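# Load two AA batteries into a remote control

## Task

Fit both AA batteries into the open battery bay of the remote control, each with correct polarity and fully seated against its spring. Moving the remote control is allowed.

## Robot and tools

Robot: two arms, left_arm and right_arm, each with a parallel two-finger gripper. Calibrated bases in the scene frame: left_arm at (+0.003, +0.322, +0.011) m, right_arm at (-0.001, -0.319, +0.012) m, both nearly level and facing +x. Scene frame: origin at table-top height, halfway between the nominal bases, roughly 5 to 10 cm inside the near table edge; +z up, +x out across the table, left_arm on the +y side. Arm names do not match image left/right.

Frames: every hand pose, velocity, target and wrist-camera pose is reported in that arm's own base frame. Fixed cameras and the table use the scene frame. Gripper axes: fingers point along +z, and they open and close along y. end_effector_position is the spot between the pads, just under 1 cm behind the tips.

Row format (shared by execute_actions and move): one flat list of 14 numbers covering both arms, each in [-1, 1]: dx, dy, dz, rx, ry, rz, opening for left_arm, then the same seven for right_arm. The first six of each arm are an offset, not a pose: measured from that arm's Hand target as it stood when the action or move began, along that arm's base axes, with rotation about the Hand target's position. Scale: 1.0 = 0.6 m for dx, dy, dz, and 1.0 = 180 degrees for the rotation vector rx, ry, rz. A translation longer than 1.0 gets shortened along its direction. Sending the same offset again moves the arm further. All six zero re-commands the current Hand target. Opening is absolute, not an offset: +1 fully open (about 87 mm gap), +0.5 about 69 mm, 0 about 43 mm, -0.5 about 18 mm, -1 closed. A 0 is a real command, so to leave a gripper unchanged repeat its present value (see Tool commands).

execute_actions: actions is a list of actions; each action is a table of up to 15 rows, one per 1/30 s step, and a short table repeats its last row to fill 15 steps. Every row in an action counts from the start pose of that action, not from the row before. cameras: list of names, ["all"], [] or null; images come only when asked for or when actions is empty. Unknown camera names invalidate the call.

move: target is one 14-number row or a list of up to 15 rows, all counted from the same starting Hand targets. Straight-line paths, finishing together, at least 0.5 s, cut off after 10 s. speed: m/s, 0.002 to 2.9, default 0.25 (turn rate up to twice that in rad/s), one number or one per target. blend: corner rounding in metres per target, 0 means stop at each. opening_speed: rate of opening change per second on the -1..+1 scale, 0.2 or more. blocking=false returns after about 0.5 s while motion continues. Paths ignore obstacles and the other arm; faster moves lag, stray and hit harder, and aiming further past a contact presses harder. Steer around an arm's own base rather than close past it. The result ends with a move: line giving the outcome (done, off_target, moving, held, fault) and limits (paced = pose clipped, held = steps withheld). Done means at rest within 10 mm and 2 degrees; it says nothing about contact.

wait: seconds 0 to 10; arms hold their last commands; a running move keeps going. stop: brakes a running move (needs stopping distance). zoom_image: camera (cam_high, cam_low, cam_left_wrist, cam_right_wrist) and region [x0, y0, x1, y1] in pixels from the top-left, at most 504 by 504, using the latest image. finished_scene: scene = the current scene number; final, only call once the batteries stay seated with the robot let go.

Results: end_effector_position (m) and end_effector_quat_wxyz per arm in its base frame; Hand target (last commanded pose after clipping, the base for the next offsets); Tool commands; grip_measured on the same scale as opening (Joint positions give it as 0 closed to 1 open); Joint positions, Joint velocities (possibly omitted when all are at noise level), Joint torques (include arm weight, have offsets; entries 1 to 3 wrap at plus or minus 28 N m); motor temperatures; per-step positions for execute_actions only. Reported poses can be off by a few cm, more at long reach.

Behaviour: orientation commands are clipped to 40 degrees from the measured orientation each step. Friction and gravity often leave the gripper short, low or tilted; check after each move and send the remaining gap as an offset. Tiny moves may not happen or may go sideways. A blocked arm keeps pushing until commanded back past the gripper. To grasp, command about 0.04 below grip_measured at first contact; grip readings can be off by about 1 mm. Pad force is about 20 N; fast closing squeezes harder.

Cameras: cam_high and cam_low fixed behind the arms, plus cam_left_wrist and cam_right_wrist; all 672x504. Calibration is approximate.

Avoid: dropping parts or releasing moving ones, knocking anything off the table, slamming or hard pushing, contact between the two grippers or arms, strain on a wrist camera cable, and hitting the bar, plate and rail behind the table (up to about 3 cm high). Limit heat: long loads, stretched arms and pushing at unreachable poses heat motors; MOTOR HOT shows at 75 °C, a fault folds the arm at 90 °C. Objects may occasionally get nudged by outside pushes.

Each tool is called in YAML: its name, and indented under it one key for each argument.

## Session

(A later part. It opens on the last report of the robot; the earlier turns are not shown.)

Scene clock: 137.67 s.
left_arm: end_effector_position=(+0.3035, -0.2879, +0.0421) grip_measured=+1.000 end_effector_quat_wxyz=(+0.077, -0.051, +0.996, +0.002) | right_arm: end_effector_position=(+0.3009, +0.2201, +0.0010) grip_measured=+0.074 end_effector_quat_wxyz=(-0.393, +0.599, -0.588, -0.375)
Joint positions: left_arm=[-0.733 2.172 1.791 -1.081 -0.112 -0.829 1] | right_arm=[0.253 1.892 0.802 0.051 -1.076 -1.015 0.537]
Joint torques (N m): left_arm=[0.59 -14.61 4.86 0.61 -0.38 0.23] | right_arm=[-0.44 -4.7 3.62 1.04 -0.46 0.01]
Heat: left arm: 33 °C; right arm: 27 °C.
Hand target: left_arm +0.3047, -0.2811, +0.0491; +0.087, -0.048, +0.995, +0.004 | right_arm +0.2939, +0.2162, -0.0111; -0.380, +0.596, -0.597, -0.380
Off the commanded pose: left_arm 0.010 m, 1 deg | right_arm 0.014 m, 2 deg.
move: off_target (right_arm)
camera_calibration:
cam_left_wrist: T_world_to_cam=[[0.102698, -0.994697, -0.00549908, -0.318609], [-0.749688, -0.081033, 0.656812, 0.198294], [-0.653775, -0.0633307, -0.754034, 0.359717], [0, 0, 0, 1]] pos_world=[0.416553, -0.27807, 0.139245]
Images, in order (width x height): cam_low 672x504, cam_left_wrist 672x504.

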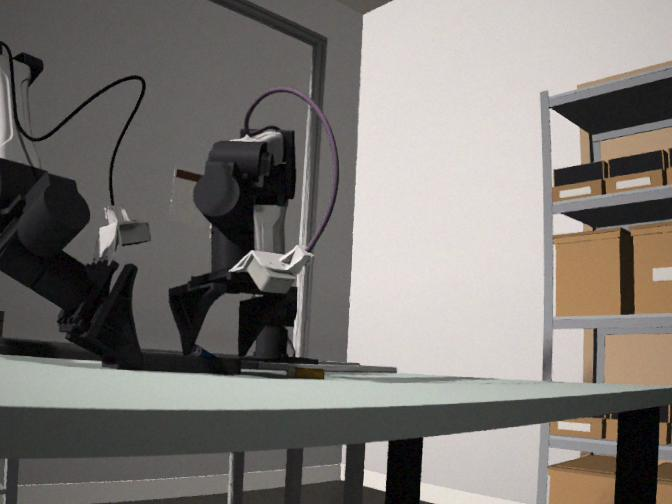

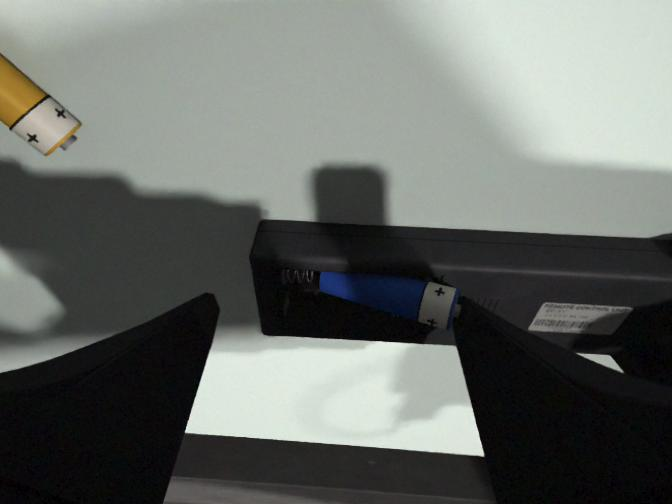

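move:
  target: [-0.002,0.02,0.012,0,0,0,1,0,0,0,0,0,0,0.02]
  cameras: ["cam_left_wrist","cam_low"]
  speed: 0.04

zoom_image:
  camera: "cam_left_wrist"
  region: [230, 200, 530, 350]

zoom_image:
  camera: "cam_low"
  region: [90, 300, 290, 400]

Scene clock: 139.03 s.
left_arm: end_effector_position=(+0.3021, -0.2798, +0.0456) grip_measured=+1.000 end_effector_quat_wxyz=(+0.077, -0.049, +0.996, -0.001) | right_arm: end_effector_position=(+0.3009, +0.2201, +0.0010) grip_measured=+0.074 end_effector_quat_wxyz=(-0.393, +0.599, -0.587, -0.375)
Joint positions: left_arm=[-0.719 2.14 1.752 -1.071 -0.106 -0.812 1] | right_arm=[0.253 1.892 0.802 0.051 -1.077 -1.015 0.537]
Joint torques (N m): left_arm=[1.05 -15.05 5.16 0.48 -0.41 0.22] | right_arm=[-0.5 -4.67 3.88 1.07 -0.5 -0.03]
Heat: left arm: 34 °C; right arm: 27 °C.
Hand target: left_arm +0.3034, -0.2690, +0.0563; +0.087, -0.048, +0.995, +0.004 | right_arm +0.2939, +0.2162, -0.0111; -0.380, +0.596, -0.597, -0.380
Off the commanded pose: left_arm 0.015 m, 1 deg | right_arm 0.014 m, 2 deg.
move: off_target (left_arm, right_arm)
camera_calibration:
cam_left_wrist: T_world_to_cam=[[0.0983905, -0.995148, -0.000415245, -0.309452], [-0.750084, -0.0744351, 0.657141, 0.197644], [-0.653983, -0.0643449, -0.753768, 0.361718], [0, 0, 0, 1]] pos_world=[0.415255, -0.269964, 0.142643]
Images, in order (width x height): cam_low 672x504, cam_left_wrist 672x504.

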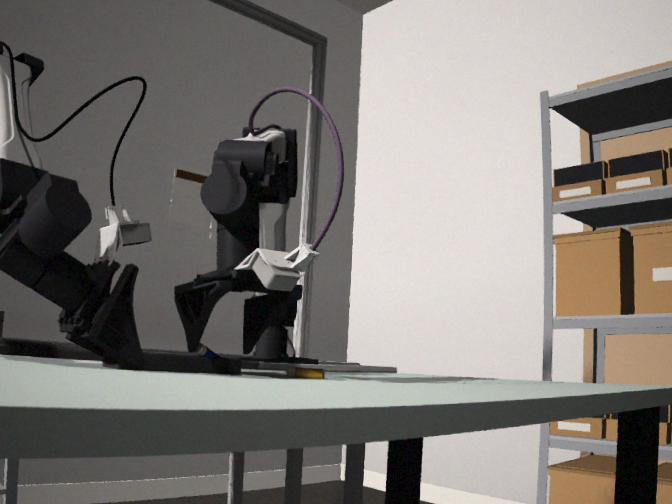

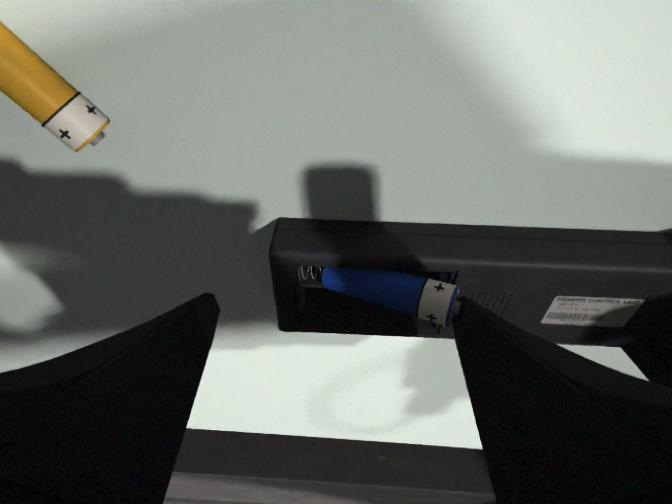

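Scaled by 1.680 from the camera's 672x504 image, which has a finer 960x720 frame.

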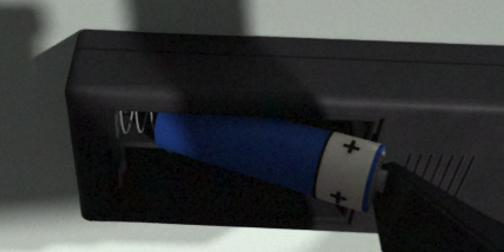

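Scaled by 2.520 from the camera's 672x504 image, which has a finer 960x720 frame.

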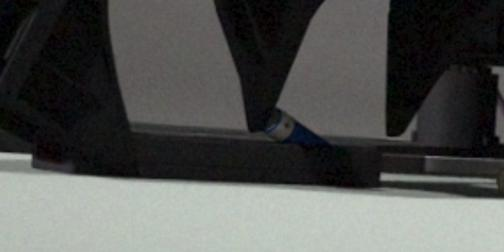

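move:
  target: [-0.001,0.013,0.004,0,0,0,1,0,0,0,0,0,0,0.02]
  cameras: ["cam_left_wrist","cam_low"]
  speed: 0.03

zoom_image:
  camera: "cam_left_wrist"
  region: [230, 200, 530, 350]

zoom_image:
  camera: "cam_low"
  region: [90, 300, 290, 400]

Scene clock: 140.37 s.
left_arm: end_effector_position=(+0.3032, -0.2768, +0.0500) grip_measured=+1.000 end_effector_quat_wxyz=(+0.081, -0.049, +0.995, -0.010) | right_arm: end_effector_position=(+0.3009, +0.2201, +0.0010) grip_measured=+0.074 end_effector_quat_wxyz=(-0.393, +0.599, -0.587, -0.375)
Joint positions: left_arm=[-0.708 2.114 1.729 -1.054 -0.096 -0.801 1] | right_arm=[0.253 1.892 0.802 0.051 -1.077 -1.015 0.537]
Joint torques (N m): left_arm=[1.14 -14.58 4.94 0.39 -0.48 0.26] | right_arm=[-0.46 -4.83 3.79 1.06 -0.52 -0.01]
Heat: left arm: 34 °C; right arm: 27 °C.
Hand target: left_arm +0.3029, -0.2612, +0.0588; +0.087, -0.048, +0.995, +0.004 | right_arm +0.2939, +0.2162, -0.0111; -0.380, +0.596, -0.597, -0.380
Off the commanded pose: left_arm 0.018 m, 2 deg | right_arm 0.014 m, 2 deg.
move: off_target (left_arm, right_arm)
camera_calibration:
cam_left_wrist: T_world_to_cam=[[0.0975857, -0.995045, 0.0190395, -0.307274], [-0.755089, -0.0615633, 0.652726, 0.201142], [-0.648319, -0.0780732, -0.757355, 0.360579], [0, 0, 0, 1]] pos_world=[0.415636, -0.265217, 0.147646]
Images, in order (width x height): cam_low 672x504, cam_left_wrist 672x504.

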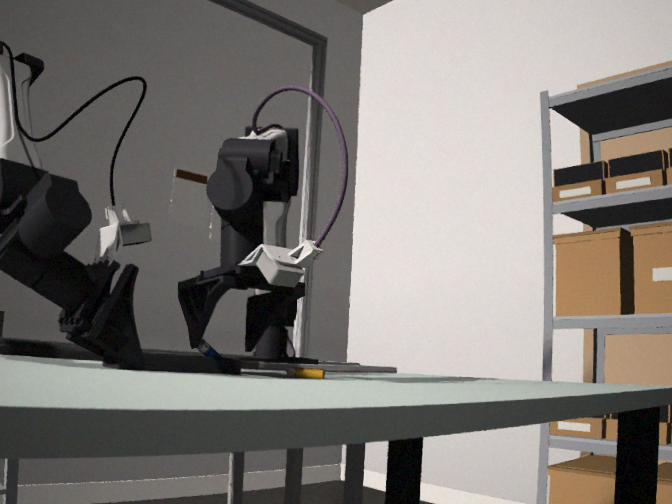

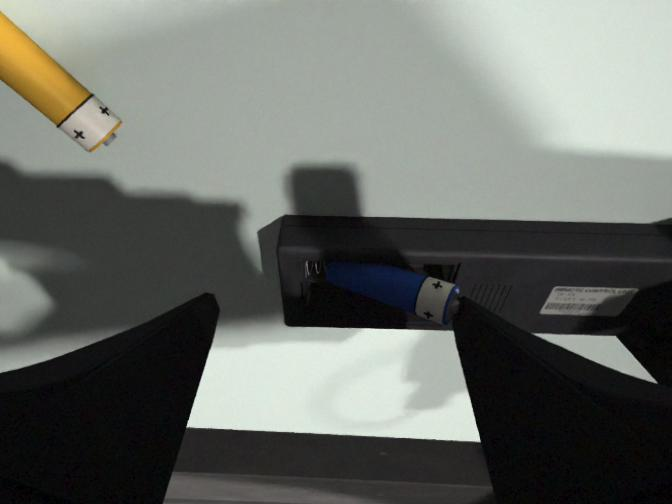

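Scaled by 1.680 from the camera's 672x504 image, which has a finer 960x720 frame.

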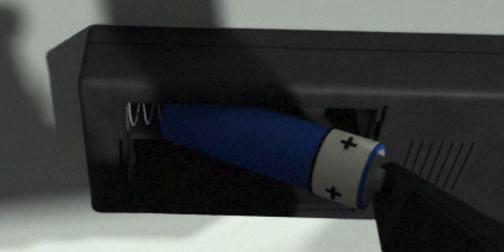

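Scaled by 2.520 from the camera's 672x504 image, which has a finer 960x720 frame.

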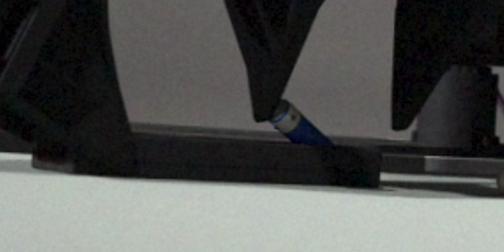

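move:
  target: [-0.001,0.004,-0.045,0,0,0,1,0,0,0,0,0,0,0.02]
  cameras: ["cam_left_wrist","cam_low"]
  speed: 0.04

zoom_image:
  camera: "cam_left_wrist"
  region: [230, 200, 530, 350]

zoom_image:
  camera: "cam_low"
  region: [90, 300, 290, 400]

Scene clock: 142.60 s.
left_arm: end_effector_position=(+0.3020, -0.2785, +0.0379) grip_measured=+1.000 end_effector_quat_wxyz=(+0.083, -0.047, +0.995, -0.028) | right_arm: end_effector_position=(+0.3008, +0.2201, +0.0011) grip_measured=+0.074 end_effector_quat_wxyz=(-0.393, +0.599, -0.587, -0.375)
Joint positions: left_arm=[-0.704 2.096 1.651 -0.966 -0.073 -0.794 1] | right_arm=[0.253 1.892 0.802 0.051 -1.077 -1.015 0.537]
Joint torques (N m): left_arm=[1.09 -11.63 3.82 0.59 -0.74 0.18] | right_arm=[-0.28 -4.74 3.79 1.09 -0.47 0]
Heat: left arm: 35 °C; right arm: 27 °C.
Hand target: left_arm +0.3023, -0.2588, +0.0318; +0.087, -0.048, +0.995, +0.004 | right_arm +0.2939, +0.2162, -0.0110; -0.380, +0.596, -0.597, -0.380
Off the commanded pose: left_arm 0.021 m, 4 deg | right_arm 0.015 m, 2 deg.
move: off_target (left_arm, right_arm)
camera_calibration:
cam_left_wrist: T_world_to_cam=[[0.0907928, -0.994444, 0.0532755, -0.307687], [-0.75993, -0.0346082, 0.649083, 0.217091], [-0.643633, -0.0994177, -0.75885, 0.343226], [0, 0, 0, 1]] pos_world=[0.413821, -0.264341, 0.135939]
Images, in order (width x height): cam_low 672x504, cam_left_wrist 672x504.

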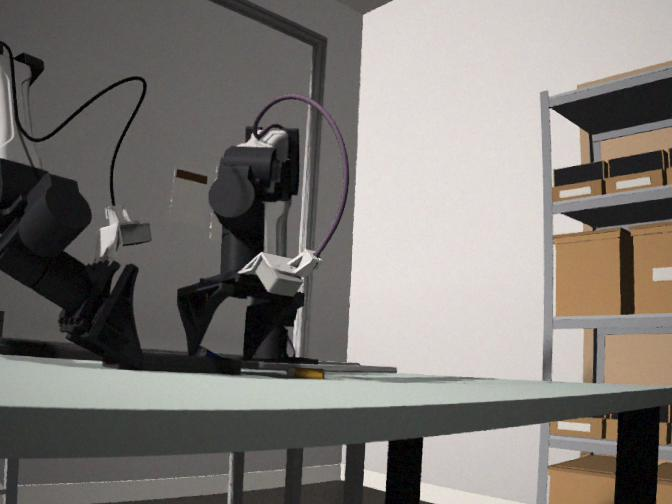

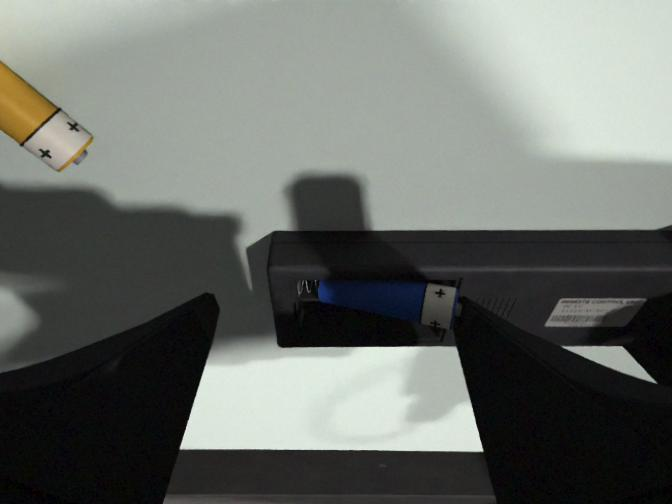

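Scaled by 1.680 from the camera's 672x504 image, which has a finer 960x720 frame.

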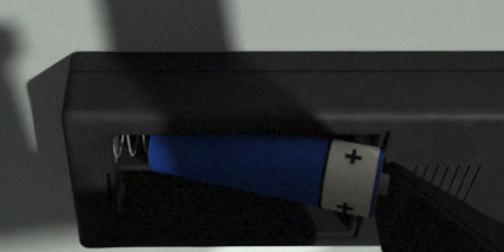

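Scaled by 2.520 from the camera's 672x504 image, which has a finer 960x720 frame.

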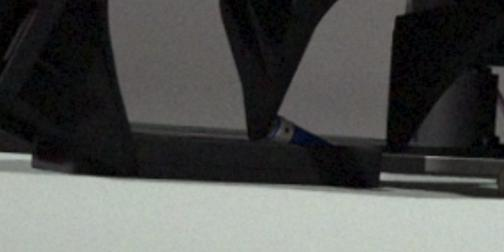

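move:
  target: [0.001,0.02,0.003,0,0,0.01,1,0,0,0,0,0,0,0.02]
  cameras: ["cam_left_wrist","cam_low"]
  speed: 0.03

zoom_image:
  camera: "cam_left_wrist"
  region: [230, 200, 530, 350]

zoom_image:
  camera: "cam_low"
  region: [90, 300, 290, 400]

Scene clock: 143.90 s.
left_arm: end_effector_position=(+0.3018, -0.2778, +0.0366) grip_measured=+1.000 end_effector_quat_wxyz=(+0.082, -0.052, +0.994, -0.043) | right_arm: end_effector_position=(+0.3008, +0.2201, +0.0011) grip_measured=+0.074 end_effector_quat_wxyz=(-0.393, +0.599, -0.587, -0.375)
Joint positions: left_arm=[-0.692 2.077 1.614 -0.929 -0.048 -0.793 1] | right_arm=[0.253 1.892 0.802 0.051 -1.077 -1.015 0.537]
Joint torques (N m): left_arm=[2 -12.4 4.04 0.31 -1.03 0.15] | right_arm=[-0.29 -4.7 3.75 1.01 -0.49 -0.02]
Heat: left arm: 35 °C; right arm: 27 °C.
Hand target: left_arm +0.3029, -0.2469, +0.0336; +0.087, -0.064, +0.994, +0.005 | right_arm +0.2939, +0.2162, -0.0110; -0.380, +0.596, -0.597, -0.380
Off the commanded pose: left_arm 0.031 m, 6 deg | right_arm 0.014 m, 2 deg.
move: off_target (left_arm, right_arm)
camera_calibration:
cam_left_wrist: T_world_to_cam=[[0.0977324, -0.9917, 0.0835455, -0.309319], [-0.758499, -0.0198758, 0.651371, 0.221413], [-0.644304, -0.127029, -0.754146, 0.334547], [0, 0, 0, 1]] pos_world=[0.413722, -0.259853, 0.133918]
Images, in order (width x height): cam_low 672x504, cam_left_wrist 672x504.

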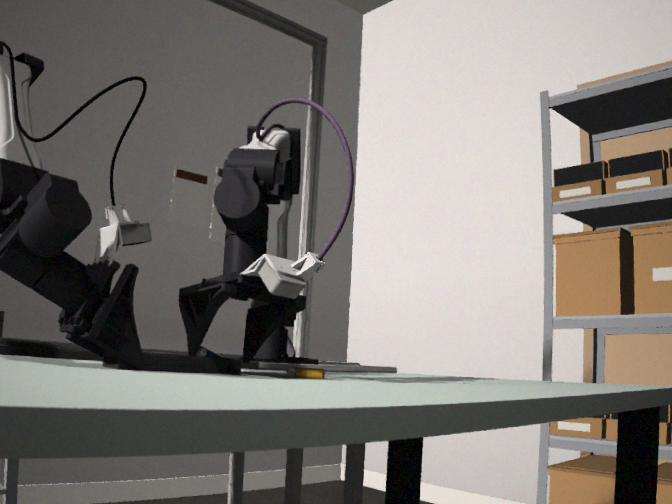

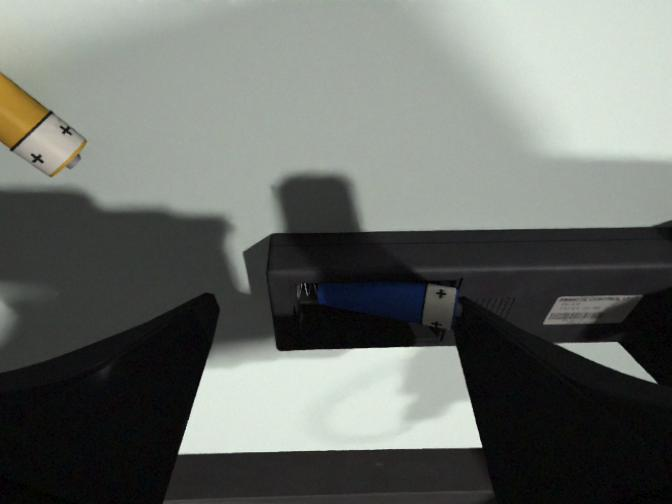

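Scaled by 1.680 from the camera's 672x504 image, which has a finer 960x720 frame.

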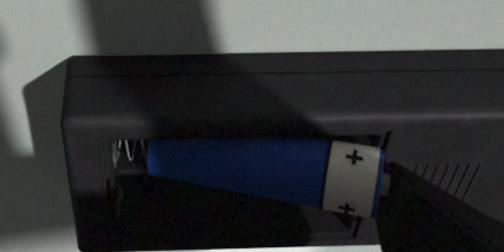

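Scaled by 2.520 from the camera's 672x504 image, which has a finer 960x720 frame.

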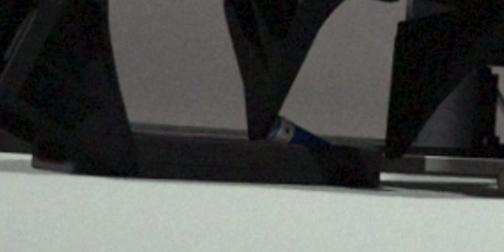

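move:
  target: [0.003,0.03,0.014,0,0,0.01,1,0,0,0,0,0,0,0.02]
  cameras: ["cam_left_wrist","cam_low"]
  speed: 0.03

zoom_image:
  camera: "cam_left_wrist"
  region: [230, 200, 530, 350]

zoom_image:
  camera: "cam_low"
  region: [90, 300, 290, 400]

Scene clock: 146.27 s.
left_arm: end_effector_position=(+0.3035, -0.2707, +0.0419) grip_measured=+1.000 end_effector_quat_wxyz=(+0.080, -0.065, +0.993, -0.056) | right_arm: end_effector_position=(+0.3019, +0.2217, +0.0033) grip_measured=+0.072 end_effector_quat_wxyz=(-0.399, +0.600, -0.581, -0.377)
Joint positions: left_arm=[-0.665 2.043 1.581 -0.914 -0.022 -0.793 1] | right_arm=[0.253 1.892 0.802 0.064 -1.088 -1.015 0.536]
Joint torques (N m): left_arm=[2.97 -13.19 4.25 0.03 -1.3 0.25] | right_arm=[-0.42 -4.82 3.71 0.98 -0.32 -0.01]
Heat: left arm: 36 °C; right arm: 27 °C.
Hand target: left_arm +0.3047, -0.2288, +0.0419; +0.087, -0.080, +0.993, +0.007 | right_arm +0.2939, +0.2162, -0.0111; -0.380, +0.596, -0.597, -0.380
Off the commanded pose: left_arm 0.042 m, 7 deg | right_arm 0.017 m, 3 deg.
move: off_target (left_arm, right_arm)
camera_calibration:
cam_left_wrist: T_world_to_cam=[[0.12007, -0.986344, 0.112729, -0.30951], [-0.756138, -0.0172798, 0.654184, 0.219214], [-0.643303, -0.163786, -0.747887, 0.330007], [0, 0, 0, 1]] pos_world=[0.415214, -0.247445, 0.138292]
Images, in order (width x height): cam_low 672x504, cam_left_wrist 672x504.

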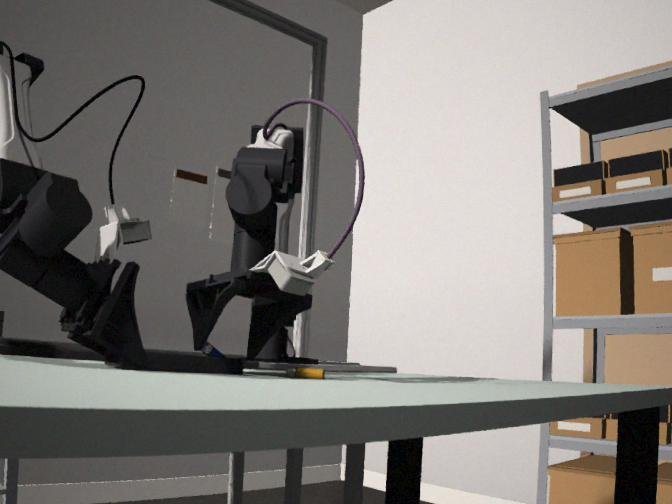

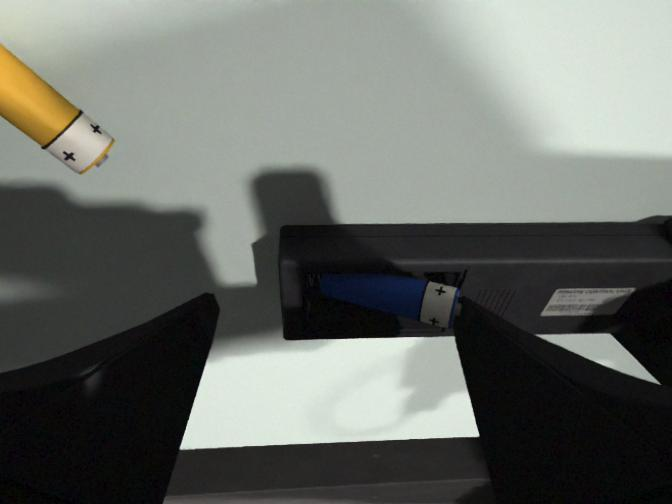

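Scaled by 1.680 from the camera's 672x504 image, which has a finer 960x720 frame.

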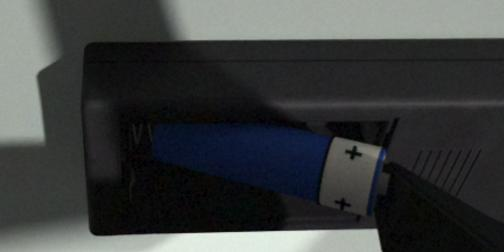

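Scaled by 2.520 from the camera's 672x504 image, which has a finer 960x720 frame.

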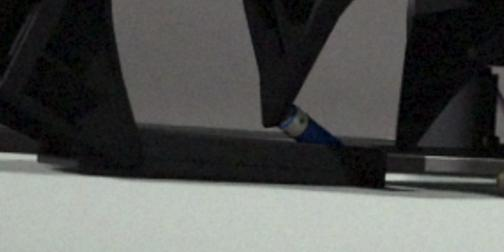

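move:
  target: [0,0.005,-0.045,0,0,0.0,1,0,0,0,0,0,0,0.02]
  cameras: ["cam_left_wrist","cam_low","cam_right_wrist"]
  speed: 0.04

zoom_image:
  camera: "cam_left_wrist"
  region: [230, 200, 530, 350]

zoom_image:
  camera: "cam_low"
  region: [90, 300, 290, 400]

Scene clock: 147.73 s.
left_arm: end_effector_position=(+0.3031, -0.2736, +0.0322) grip_measured=+1.000 end_effector_quat_wxyz=(+0.081, -0.066, +0.992, -0.077) | right_arm: end_effector_position=(+0.3014, +0.2214, +0.0015) grip_measured=+0.071 end_effector_quat_wxyz=(-0.397, +0.600, -0.583, -0.378)
Joint positions: left_arm=[-0.658 2.031 1.517 -0.832 0.008 -0.791 1] | right_arm=[0.253 1.897 0.802 0.064 -1.087 -1.015 0.535]
Joint torques (N m): left_arm=[2.86 -10.06 2.93 0.24 -1.59 0.31] | right_arm=[-0.36 -5.19 3.75 0.93 -0.37 0.02]
Heat: left arm: 36 °C; right arm: 27 °C.
Hand target: left_arm +0.3047, -0.2259, +0.0150; +0.087, -0.079, +0.993, +0.006 | right_arm +0.2939, +0.2162, -0.0111; -0.380, +0.596, -0.597, -0.380
Off the commanded pose: left_arm 0.051 m, 10 deg | right_arm 0.016 m, 3 deg.
move: off_target (left_arm, right_arm)
camera_calibration:
cam_left_wrist: T_world_to_cam=[[0.118456, -0.980906, 0.154245, -0.310485], [-0.759925, 0.0104296, 0.649927, 0.234107], [-0.639126, -0.194203, -0.744179, 0.312329], [0, 0, 0, 1]] pos_world=[0.4143, -0.246343, 0.128168]
cam_right_wrist: T_world_to_cam=[[0.998779, 0.0223051, 0.0440838, -0.3074], [0.0337032, -0.960036, -0.277841, 0.224306], [0.0361247, 0.278988, -0.959615, 0.0676091], [0, 0, 0, 1]] pos_world=[0.297022, 0.203336, 0.140752]
Images, in order (width x height): cam_low 672x504, cam_left_wrist 672x504, cam_right_wrist 672x504.

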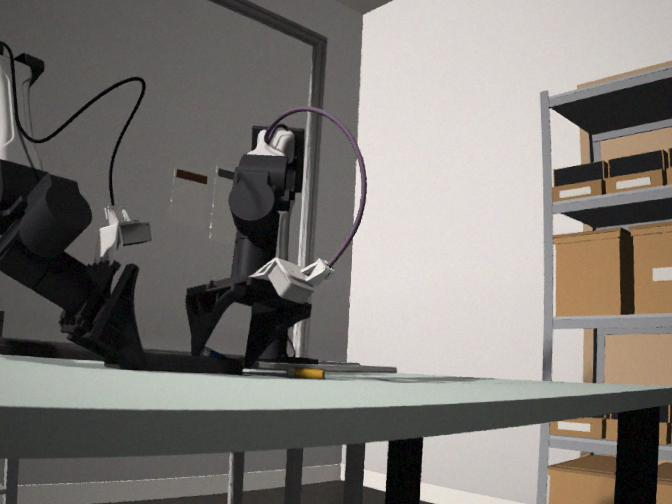

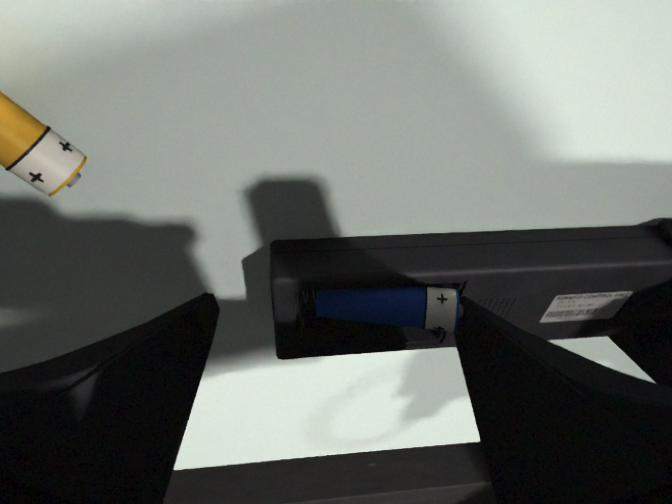

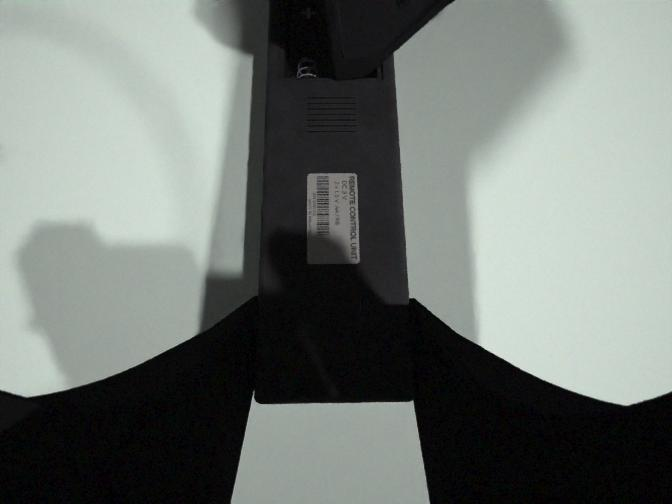

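Scaled by 1.680 from the camera's 672x504 image, which has a finer 960x720 frame.

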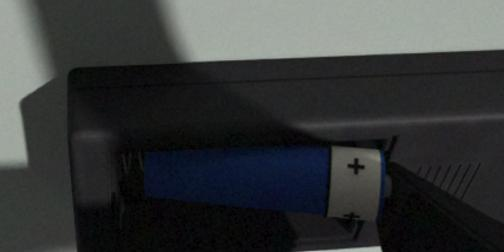

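Scaled by 2.520 from the camera's 672x504 image, which has a finer 960x720 frame.

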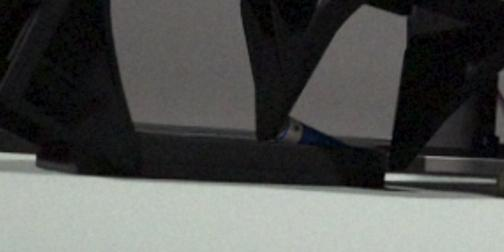

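move:
  target:
    - [0,-0.04,0.01,0,0,0.0,1,0,0,0,0,0,0,0.02]
    - [0,-0.09,0.01,0,0,0.0,1,0,0,0,0,0,0,0.02]
  cameras: ["cam_left_wrist","cam_low","cam_right_wrist"]
  speed: 0.05

zoom_image:
  camera: "cam_left_wrist"
  region: [200, 200, 500, 350]

zoom_image:
  camera: "cam_low"
  region: [90, 300, 290, 400]

Scene clock: 151.90 s.
left_arm: end_effector_position=(+0.3024, -0.2831, +0.0383) grip_measured=+1.000 end_effector_quat_wxyz=(+0.084, -0.072, +0.994, -0.022) | right_arm: end_effector_position=(+0.3007, +0.2211, +0.0009) grip_measured=+0.071 end_effector_quat_wxyz=(-0.395, +0.599, -0.585, -0.378)
Joint positions: left_arm=[-0.714 2.111 1.677 -0.986 -0.088 -0.853 1] | right_arm=[0.253 1.897 0.802 0.059 -1.085 -1.015 0.535]
Joint torques (N m): left_arm=[-0.72 -6.75 7.2 0.75 -0.7 -0.12] | right_arm=[-0.4 -5.27 3.77 0.97 -0.43 -0.01]
Heat: left arm: 35 °C; right arm: 27 °C.
Hand target: left_arm +0.3046, -0.2799, +0.0210; +0.087, -0.079, +0.993, +0.006 | right_arm +0.2939, +0.2163, -0.0110; -0.380, +0.596, -0.597, -0.380
Off the commanded pose: left_arm 0.018 m, 3 deg | right_arm 0.015 m, 2 deg.
move: off_target (left_arm, right_arm)
camera_calibration:
cam_left_wrist: T_world_to_cam=[[0.140949, -0.988945, 0.0460469, -0.3257], [-0.757049, -0.0776922, 0.648722, 0.203851], [-0.637973, -0.126296, -0.759631, 0.333963], [0, 0, 0, 1]] pos_world=[0.413292, -0.264084, 0.136443]
cam_right_wrist: T_world_to_cam=[[0.998981, 0.021511, 0.0396861, -0.306641], [0.0316224, -0.960872, -0.275181, 0.22464], [0.0322139, 0.276155, -0.960573, 0.0688795], [0, 0, 0, 1]] pos_world=[0.297006, 0.203425, 0.14015]
Images, in order (width x height): cam_low 672x504, cam_left_wrist 672x504, cam_right_wrist 672x504.

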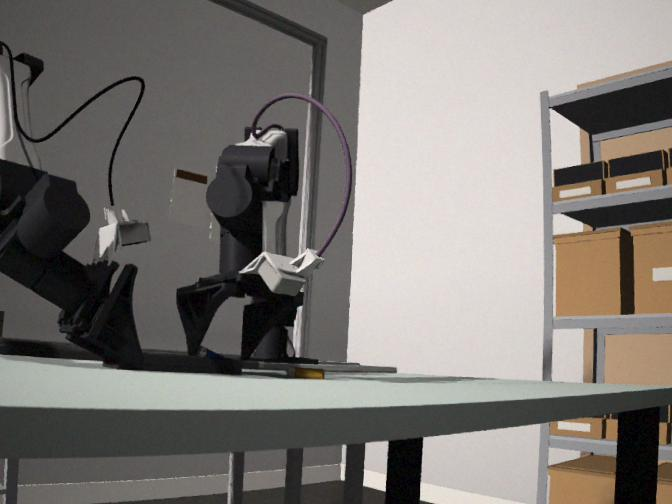

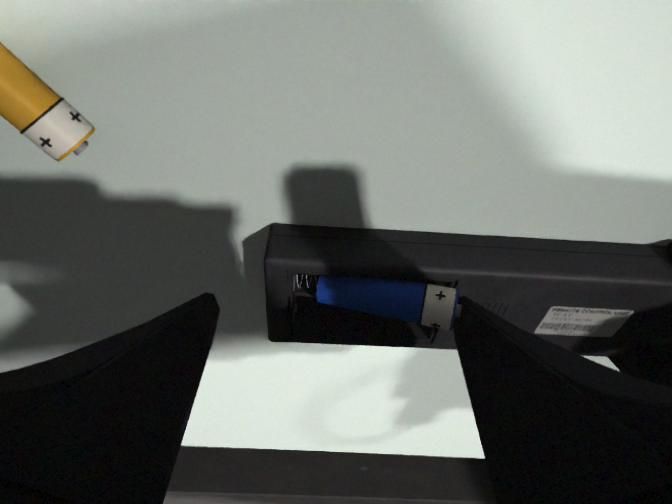

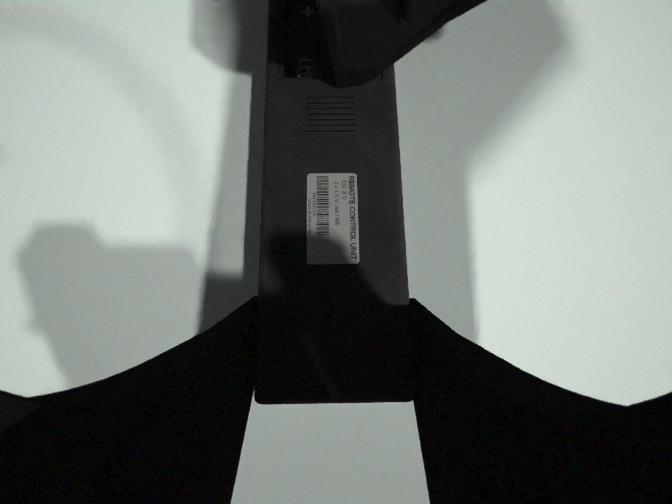

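Scaled by 1.680 from the camera's 672x504 image, which has a finer 960x720 frame.

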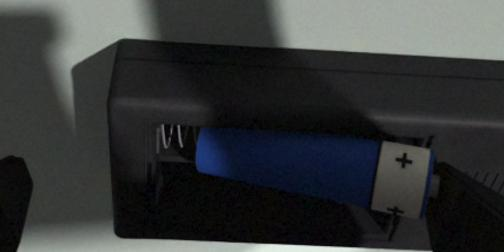

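Scaled by 2.520 from the camera's 672x504 image, which has a finer 960x720 frame.

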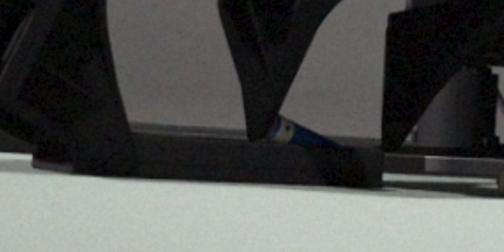

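move:
  target: [0,-0.04,0.0,0,0,0.0,1,0,0,0,0,0,0,0.02]
  cameras: ["cam_left_wrist","cam_low"]
  speed: 0.04

zoom_image:
  camera: "cam_left_wrist"
  region: [200, 180, 500, 330]

zoom_image:
  camera: "cam_low"
  region: [90, 300, 290, 400]

Scene clock: 153.40 s.
left_arm: end_effector_position=(+0.3041, -0.2959, +0.0407) grip_measured=+1.000 end_effector_quat_wxyz=(+0.087, -0.076, +0.993, -0.004) | right_arm: end_effector_position=(+0.3007, +0.2211, +0.0009) grip_measured=+0.071 end_effector_quat_wxyz=(-0.395, +0.599, -0.585, -0.378)
Joint positions: left_arm=[-0.746 2.172 1.785 -1.059 -0.122 -0.891 1] | right_arm=[0.253 1.897 0.802 0.059 -1.085 -1.015 0.535]
Joint torques (N m): left_arm=[-1.5 -6.49 7.2 0.99 -0.38 -0.15] | right_arm=[-0.36 -5.2 3.71 1 -0.4 0]
Heat: left arm: 35 °C; right arm: 27 °C.
Hand target: left_arm +0.3048, -0.3039, +0.0210; +0.087, -0.080, +0.993, +0.006 | right_arm +0.2939, +0.2163, -0.0110; -0.380, +0.596, -0.597, -0.380
Off the commanded pose: left_arm 0.021 m, 1 deg | right_arm 0.015 m, 2 deg.
move: off_target (left_arm, right_arm)
camera_calibration:
cam_left_wrist: T_world_to_cam=[[0.150671, -0.988526, 0.0107254, -0.340036], [-0.758023, -0.108559, 0.64313, 0.19413], [-0.634586, -0.105031, -0.765682, 0.340837], [0, 0, 0, 1]] pos_world=[0.414679, -0.279261, 0.139769]
Images, in order (width x height): cam_low 672x504, cam_left_wrist 672x504.

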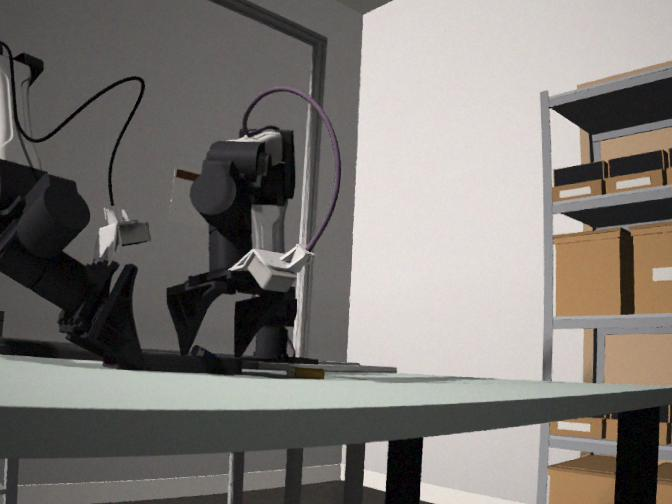

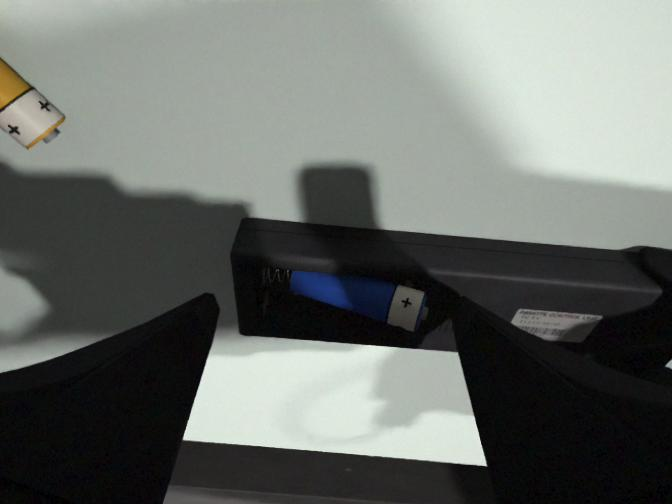

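Scaled by 1.680 from the camera's 672x504 image, which has a finer 960x720 frame.

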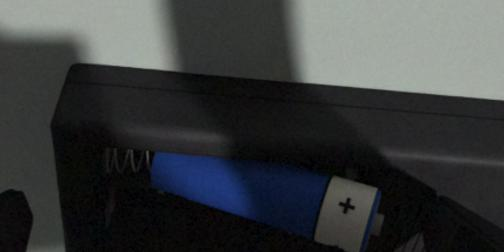

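Scaled by 2.520 from the camera's 672x504 image, which has a finer 960x720 frame.

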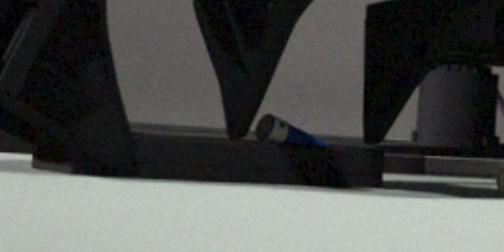

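move:
  target: [0,-0.005,0.12,0,0,-0.02,1,0,0,0,0,0,0,0.02]
  cameras: ["cam_left_wrist","cam_right_wrist"]
  speed: 0.1

zoom_image:
  camera: "cam_left_wrist"
  region: [230, 100, 480, 250]

zoom_image:
  camera: "cam_right_wrist"
  region: [250, 0, 430, 110]

Scene clock: 155.33 s.
left_arm: end_effector_position=(+0.3040, -0.3045, +0.0876) grip_measured=+1.000 end_effector_quat_wxyz=(+0.083, -0.057, +0.995, +0.003) | right_arm: end_effector_position=(+0.3007, +0.2211, +0.0009) grip_measured=+0.071 end_effector_quat_wxyz=(-0.395, +0.599, -0.585, -0.378)
Joint positions: left_arm=[-0.764 2.21 2.033 -1.284 -0.126 -0.871 1] | right_arm=[0.253 1.897 0.802 0.059 -1.085 -1.015 0.535]
Joint torques (N m): left_arm=[-0.55 -11.15 10.03 0.41 -0.28 0.21] | right_arm=[-0.39 -5.16 3.79 0.98 -0.4 0.01]
Heat: left arm: 35 °C; right arm: 27 °C.
Hand target: left_arm +0.3047, -0.3069, +0.0929; +0.087, -0.048, +0.995, +0.004 | right_arm +0.2939, +0.2163, -0.0110; -0.380, +0.596, -0.597, -0.380
Off the commanded pose: left_arm 0.006 m, 1 deg | right_arm 0.015 m, 2 deg.
move: off_target (right_arm)
camera_calibration:
cam_left_wrist: T_world_to_cam=[[0.114329, -0.993423, -0.00634998, -0.337985], [-0.75605, -0.0911533, 0.648135, 0.167027], [-0.644451, -0.0692994, -0.761499, 0.389319], [0, 0, 0, 1]] pos_world=[0.415819, -0.293557, 0.186063]
cam_right_wrist: T_world_to_cam=[[0.998981, 0.021511, 0.0396861, -0.306641], [0.0316224, -0.960872, -0.275181, 0.22464], [0.0322139, 0.276155, -0.960573, 0.0688795], [0, 0, 0, 1]] pos_world=[0.297006, 0.203425, 0.14015]
Images, in order (width x height): cam_left_wrist 672x504, cam_right_wrist 672x504.

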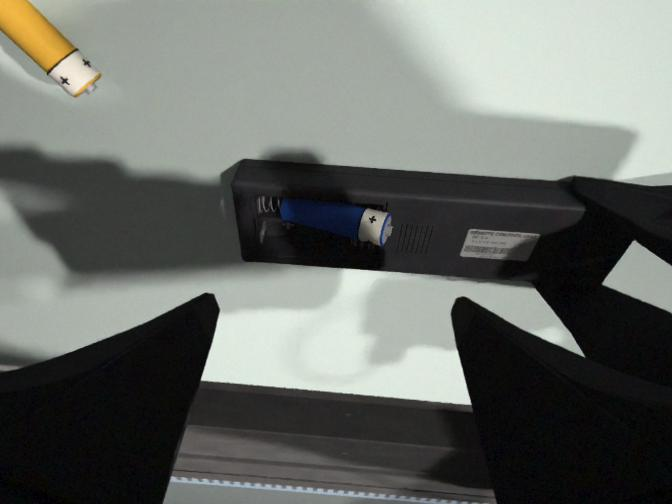

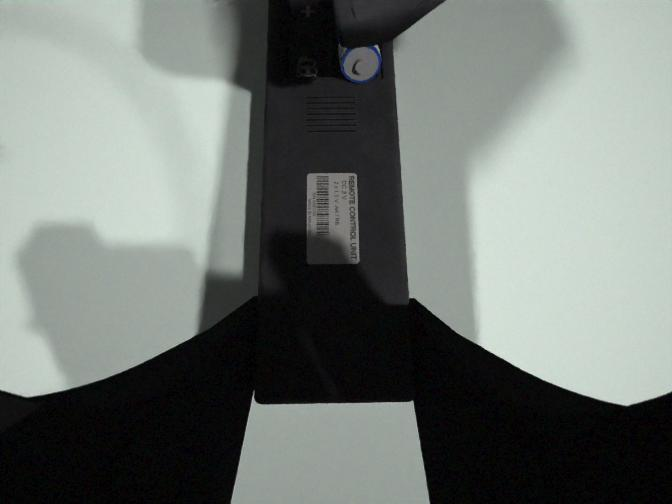

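Scaled by 2.016 from the camera's 672x504 image, which has a finer 960x720 frame.

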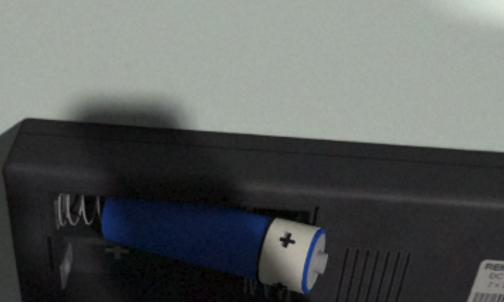

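Scaled by 2.800 from the camera's 672x504 image, which has a finer 960x720 frame.

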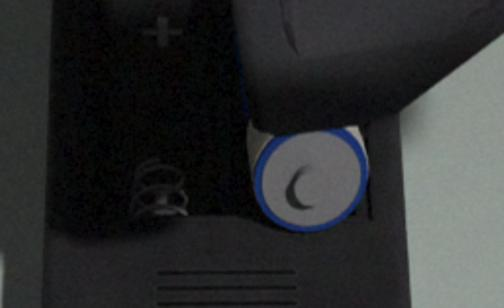

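move:
  target: [0.006,0.008,-0.056,0,0,0,1,0,0,0,0,0,0,0.02]
  cameras: ["cam_left_wrist","cam_low"]
  speed: 0.06

zoom_image:
  camera: "cam_low"
  region: [90, 300, 290, 400]

Scene clock: 159.00 s.
left_arm: end_effector_position=(+0.3068, -0.3048, +0.0632) grip_measured=+1.000 end_effector_quat_wxyz=(+0.086, -0.052, +0.995, +0.000) | right_arm: end_effector_position=(+0.3007, +0.2211, +0.0009) grip_measured=+0.071 end_effector_quat_wxyz=(-0.395, +0.599, -0.585, -0.378)
Joint positions: left_arm=[-0.761 2.21 1.936 -1.178 -0.126 -0.857 1] | right_arm=[0.253 1.897 0.802 0.059 -1.085 -1.015 0.535]
Joint torques (N m): left_arm=[0.31 -11.71 5.67 0.79 -0.27 0.2] | right_arm=[-0.5 -5.29 3.63 0.98 -0.4 -0.02]
Heat: left arm: 35 °C; right arm: 27 °C.
Hand target: left_arm +0.3083, -0.3021, +0.0593; +0.087, -0.048, +0.995, +0.004 | right_arm +0.2939, +0.2163, -0.0110; -0.380, +0.596, -0.597, -0.380
Off the commanded pose: left_arm 0.005 m, 1 deg | right_arm 0.015 m, 2 deg.
move: off_target (right_arm)
camera_calibration:
cam_left_wrist: T_world_to_cam=[[0.103885, -0.994588, -0.00161439, -0.336241], [-0.761122, -0.0805438, 0.643588, 0.190061], [-0.640235, -0.0656302, -0.76537, 0.372546], [0, 0, 0, 1]] pos_world=[0.418107, -0.294663, 0.162271]
Images, in order (width x height): cam_low 672x504, cam_left_wrist 672x504.

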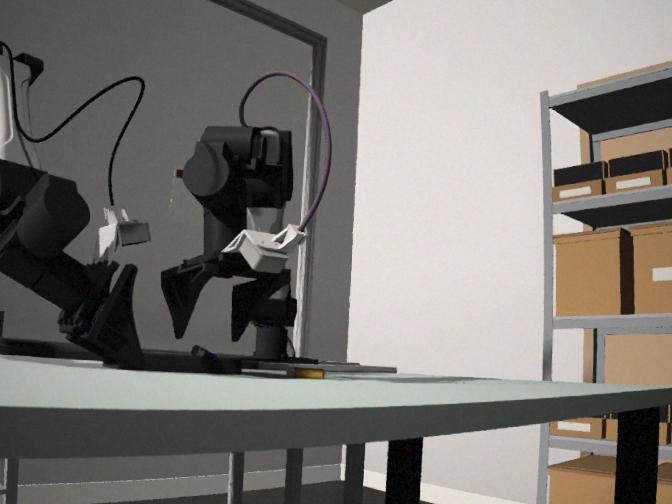

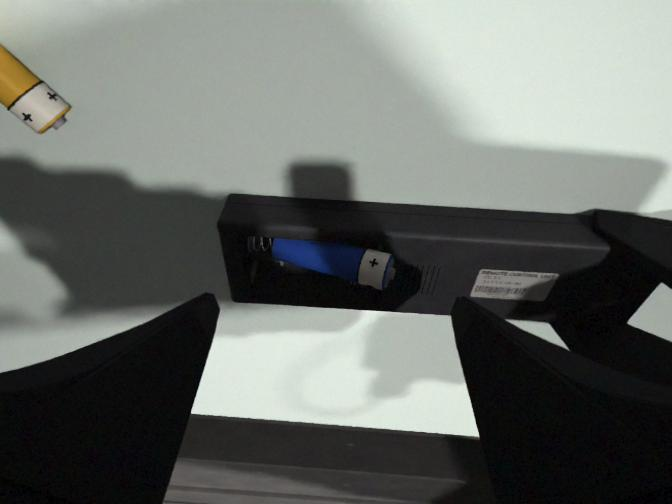

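Scaled by 2.520 from the camera's 672x504 image, which has a finer 960x720 frame.

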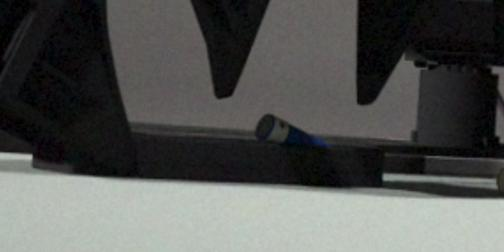

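move:
  target: [0.001,0.008,-0.0175,0,0,0,1,0,0,0,0,0,0,0.02]
  cameras: ["cam_left_wrist","cam_low"]
  speed: 0.04

zoom_image:
  camera: "cam_low"
  region: [90, 300, 290, 400]

zoom_image:
  camera: "cam_left_wrist"
  region: [230, 200, 530, 350]

Scene clock: 160.40 s.
left_arm: end_effector_position=(+0.3075, -0.2995, +0.0489) grip_measured=+1.000 end_effector_quat_wxyz=(+0.083, -0.052, +0.995, +0.004) | right_arm: end_effector_position=(+0.3007, +0.2211, +0.0009) grip_measured=+0.071 end_effector_quat_wxyz=(-0.395, +0.599, -0.585, -0.378)
Joint positions: left_arm=[-0.751 2.21 1.879 -1.129 -0.126 -0.848 1] | right_arm=[0.253 1.897 0.802 0.059 -1.085 -1.015 0.535]
Joint torques (N m): left_arm=[0.34 -12.63 5.56 0.76 -0.25 0.18] | right_arm=[-0.39 -5.22 3.85 0.98 -0.39 0]
Heat: left arm: 36 °C; right arm: 27 °C.
Hand target: left_arm +0.3089, -0.2973, +0.0488; +0.087, -0.048, +0.995, +0.004 | right_arm +0.2939, +0.2163, -0.0110; -0.380, +0.596, -0.597, -0.380
Off the commanded pose: left_arm 0.003 m, 1 deg | right_arm 0.015 m, 2 deg.
move: off_target (right_arm)
camera_calibration:
cam_left_wrist: T_world_to_cam=[[0.104429, -0.994489, -0.00924505, -0.33082], [-0.757211, -0.0855328, 0.647545, 0.197363], [-0.644768, -0.0606221, -0.761971, 0.365139], [0, 0, 0, 1]] pos_world=[0.419422, -0.28998, 0.147365]
Images, in order (width x height): cam_low 672x504, cam_left_wrist 672x504.

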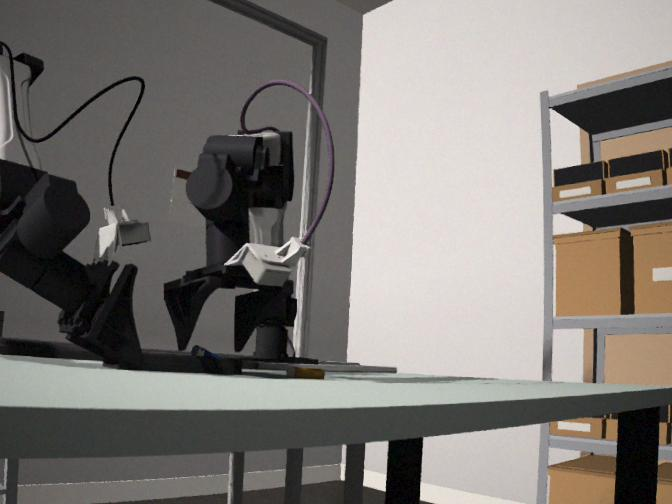

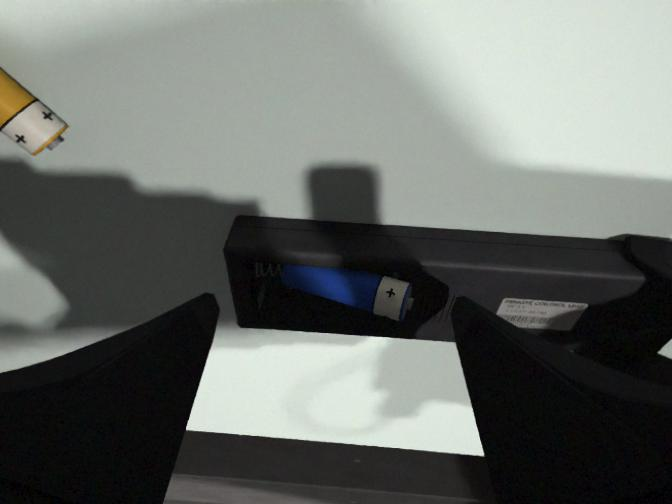

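Scaled by 2.520 from the camera's 672x504 image, which has a finer 960x720 frame.

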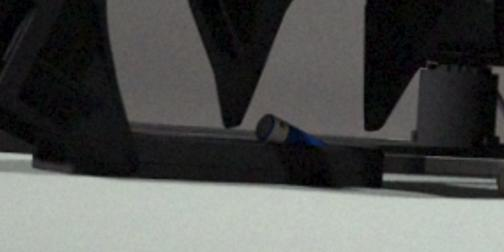

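Scaled by 1.680 from the camera's 672x504 image, which has a finer 960x720 frame.

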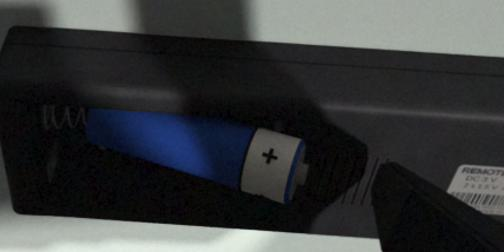

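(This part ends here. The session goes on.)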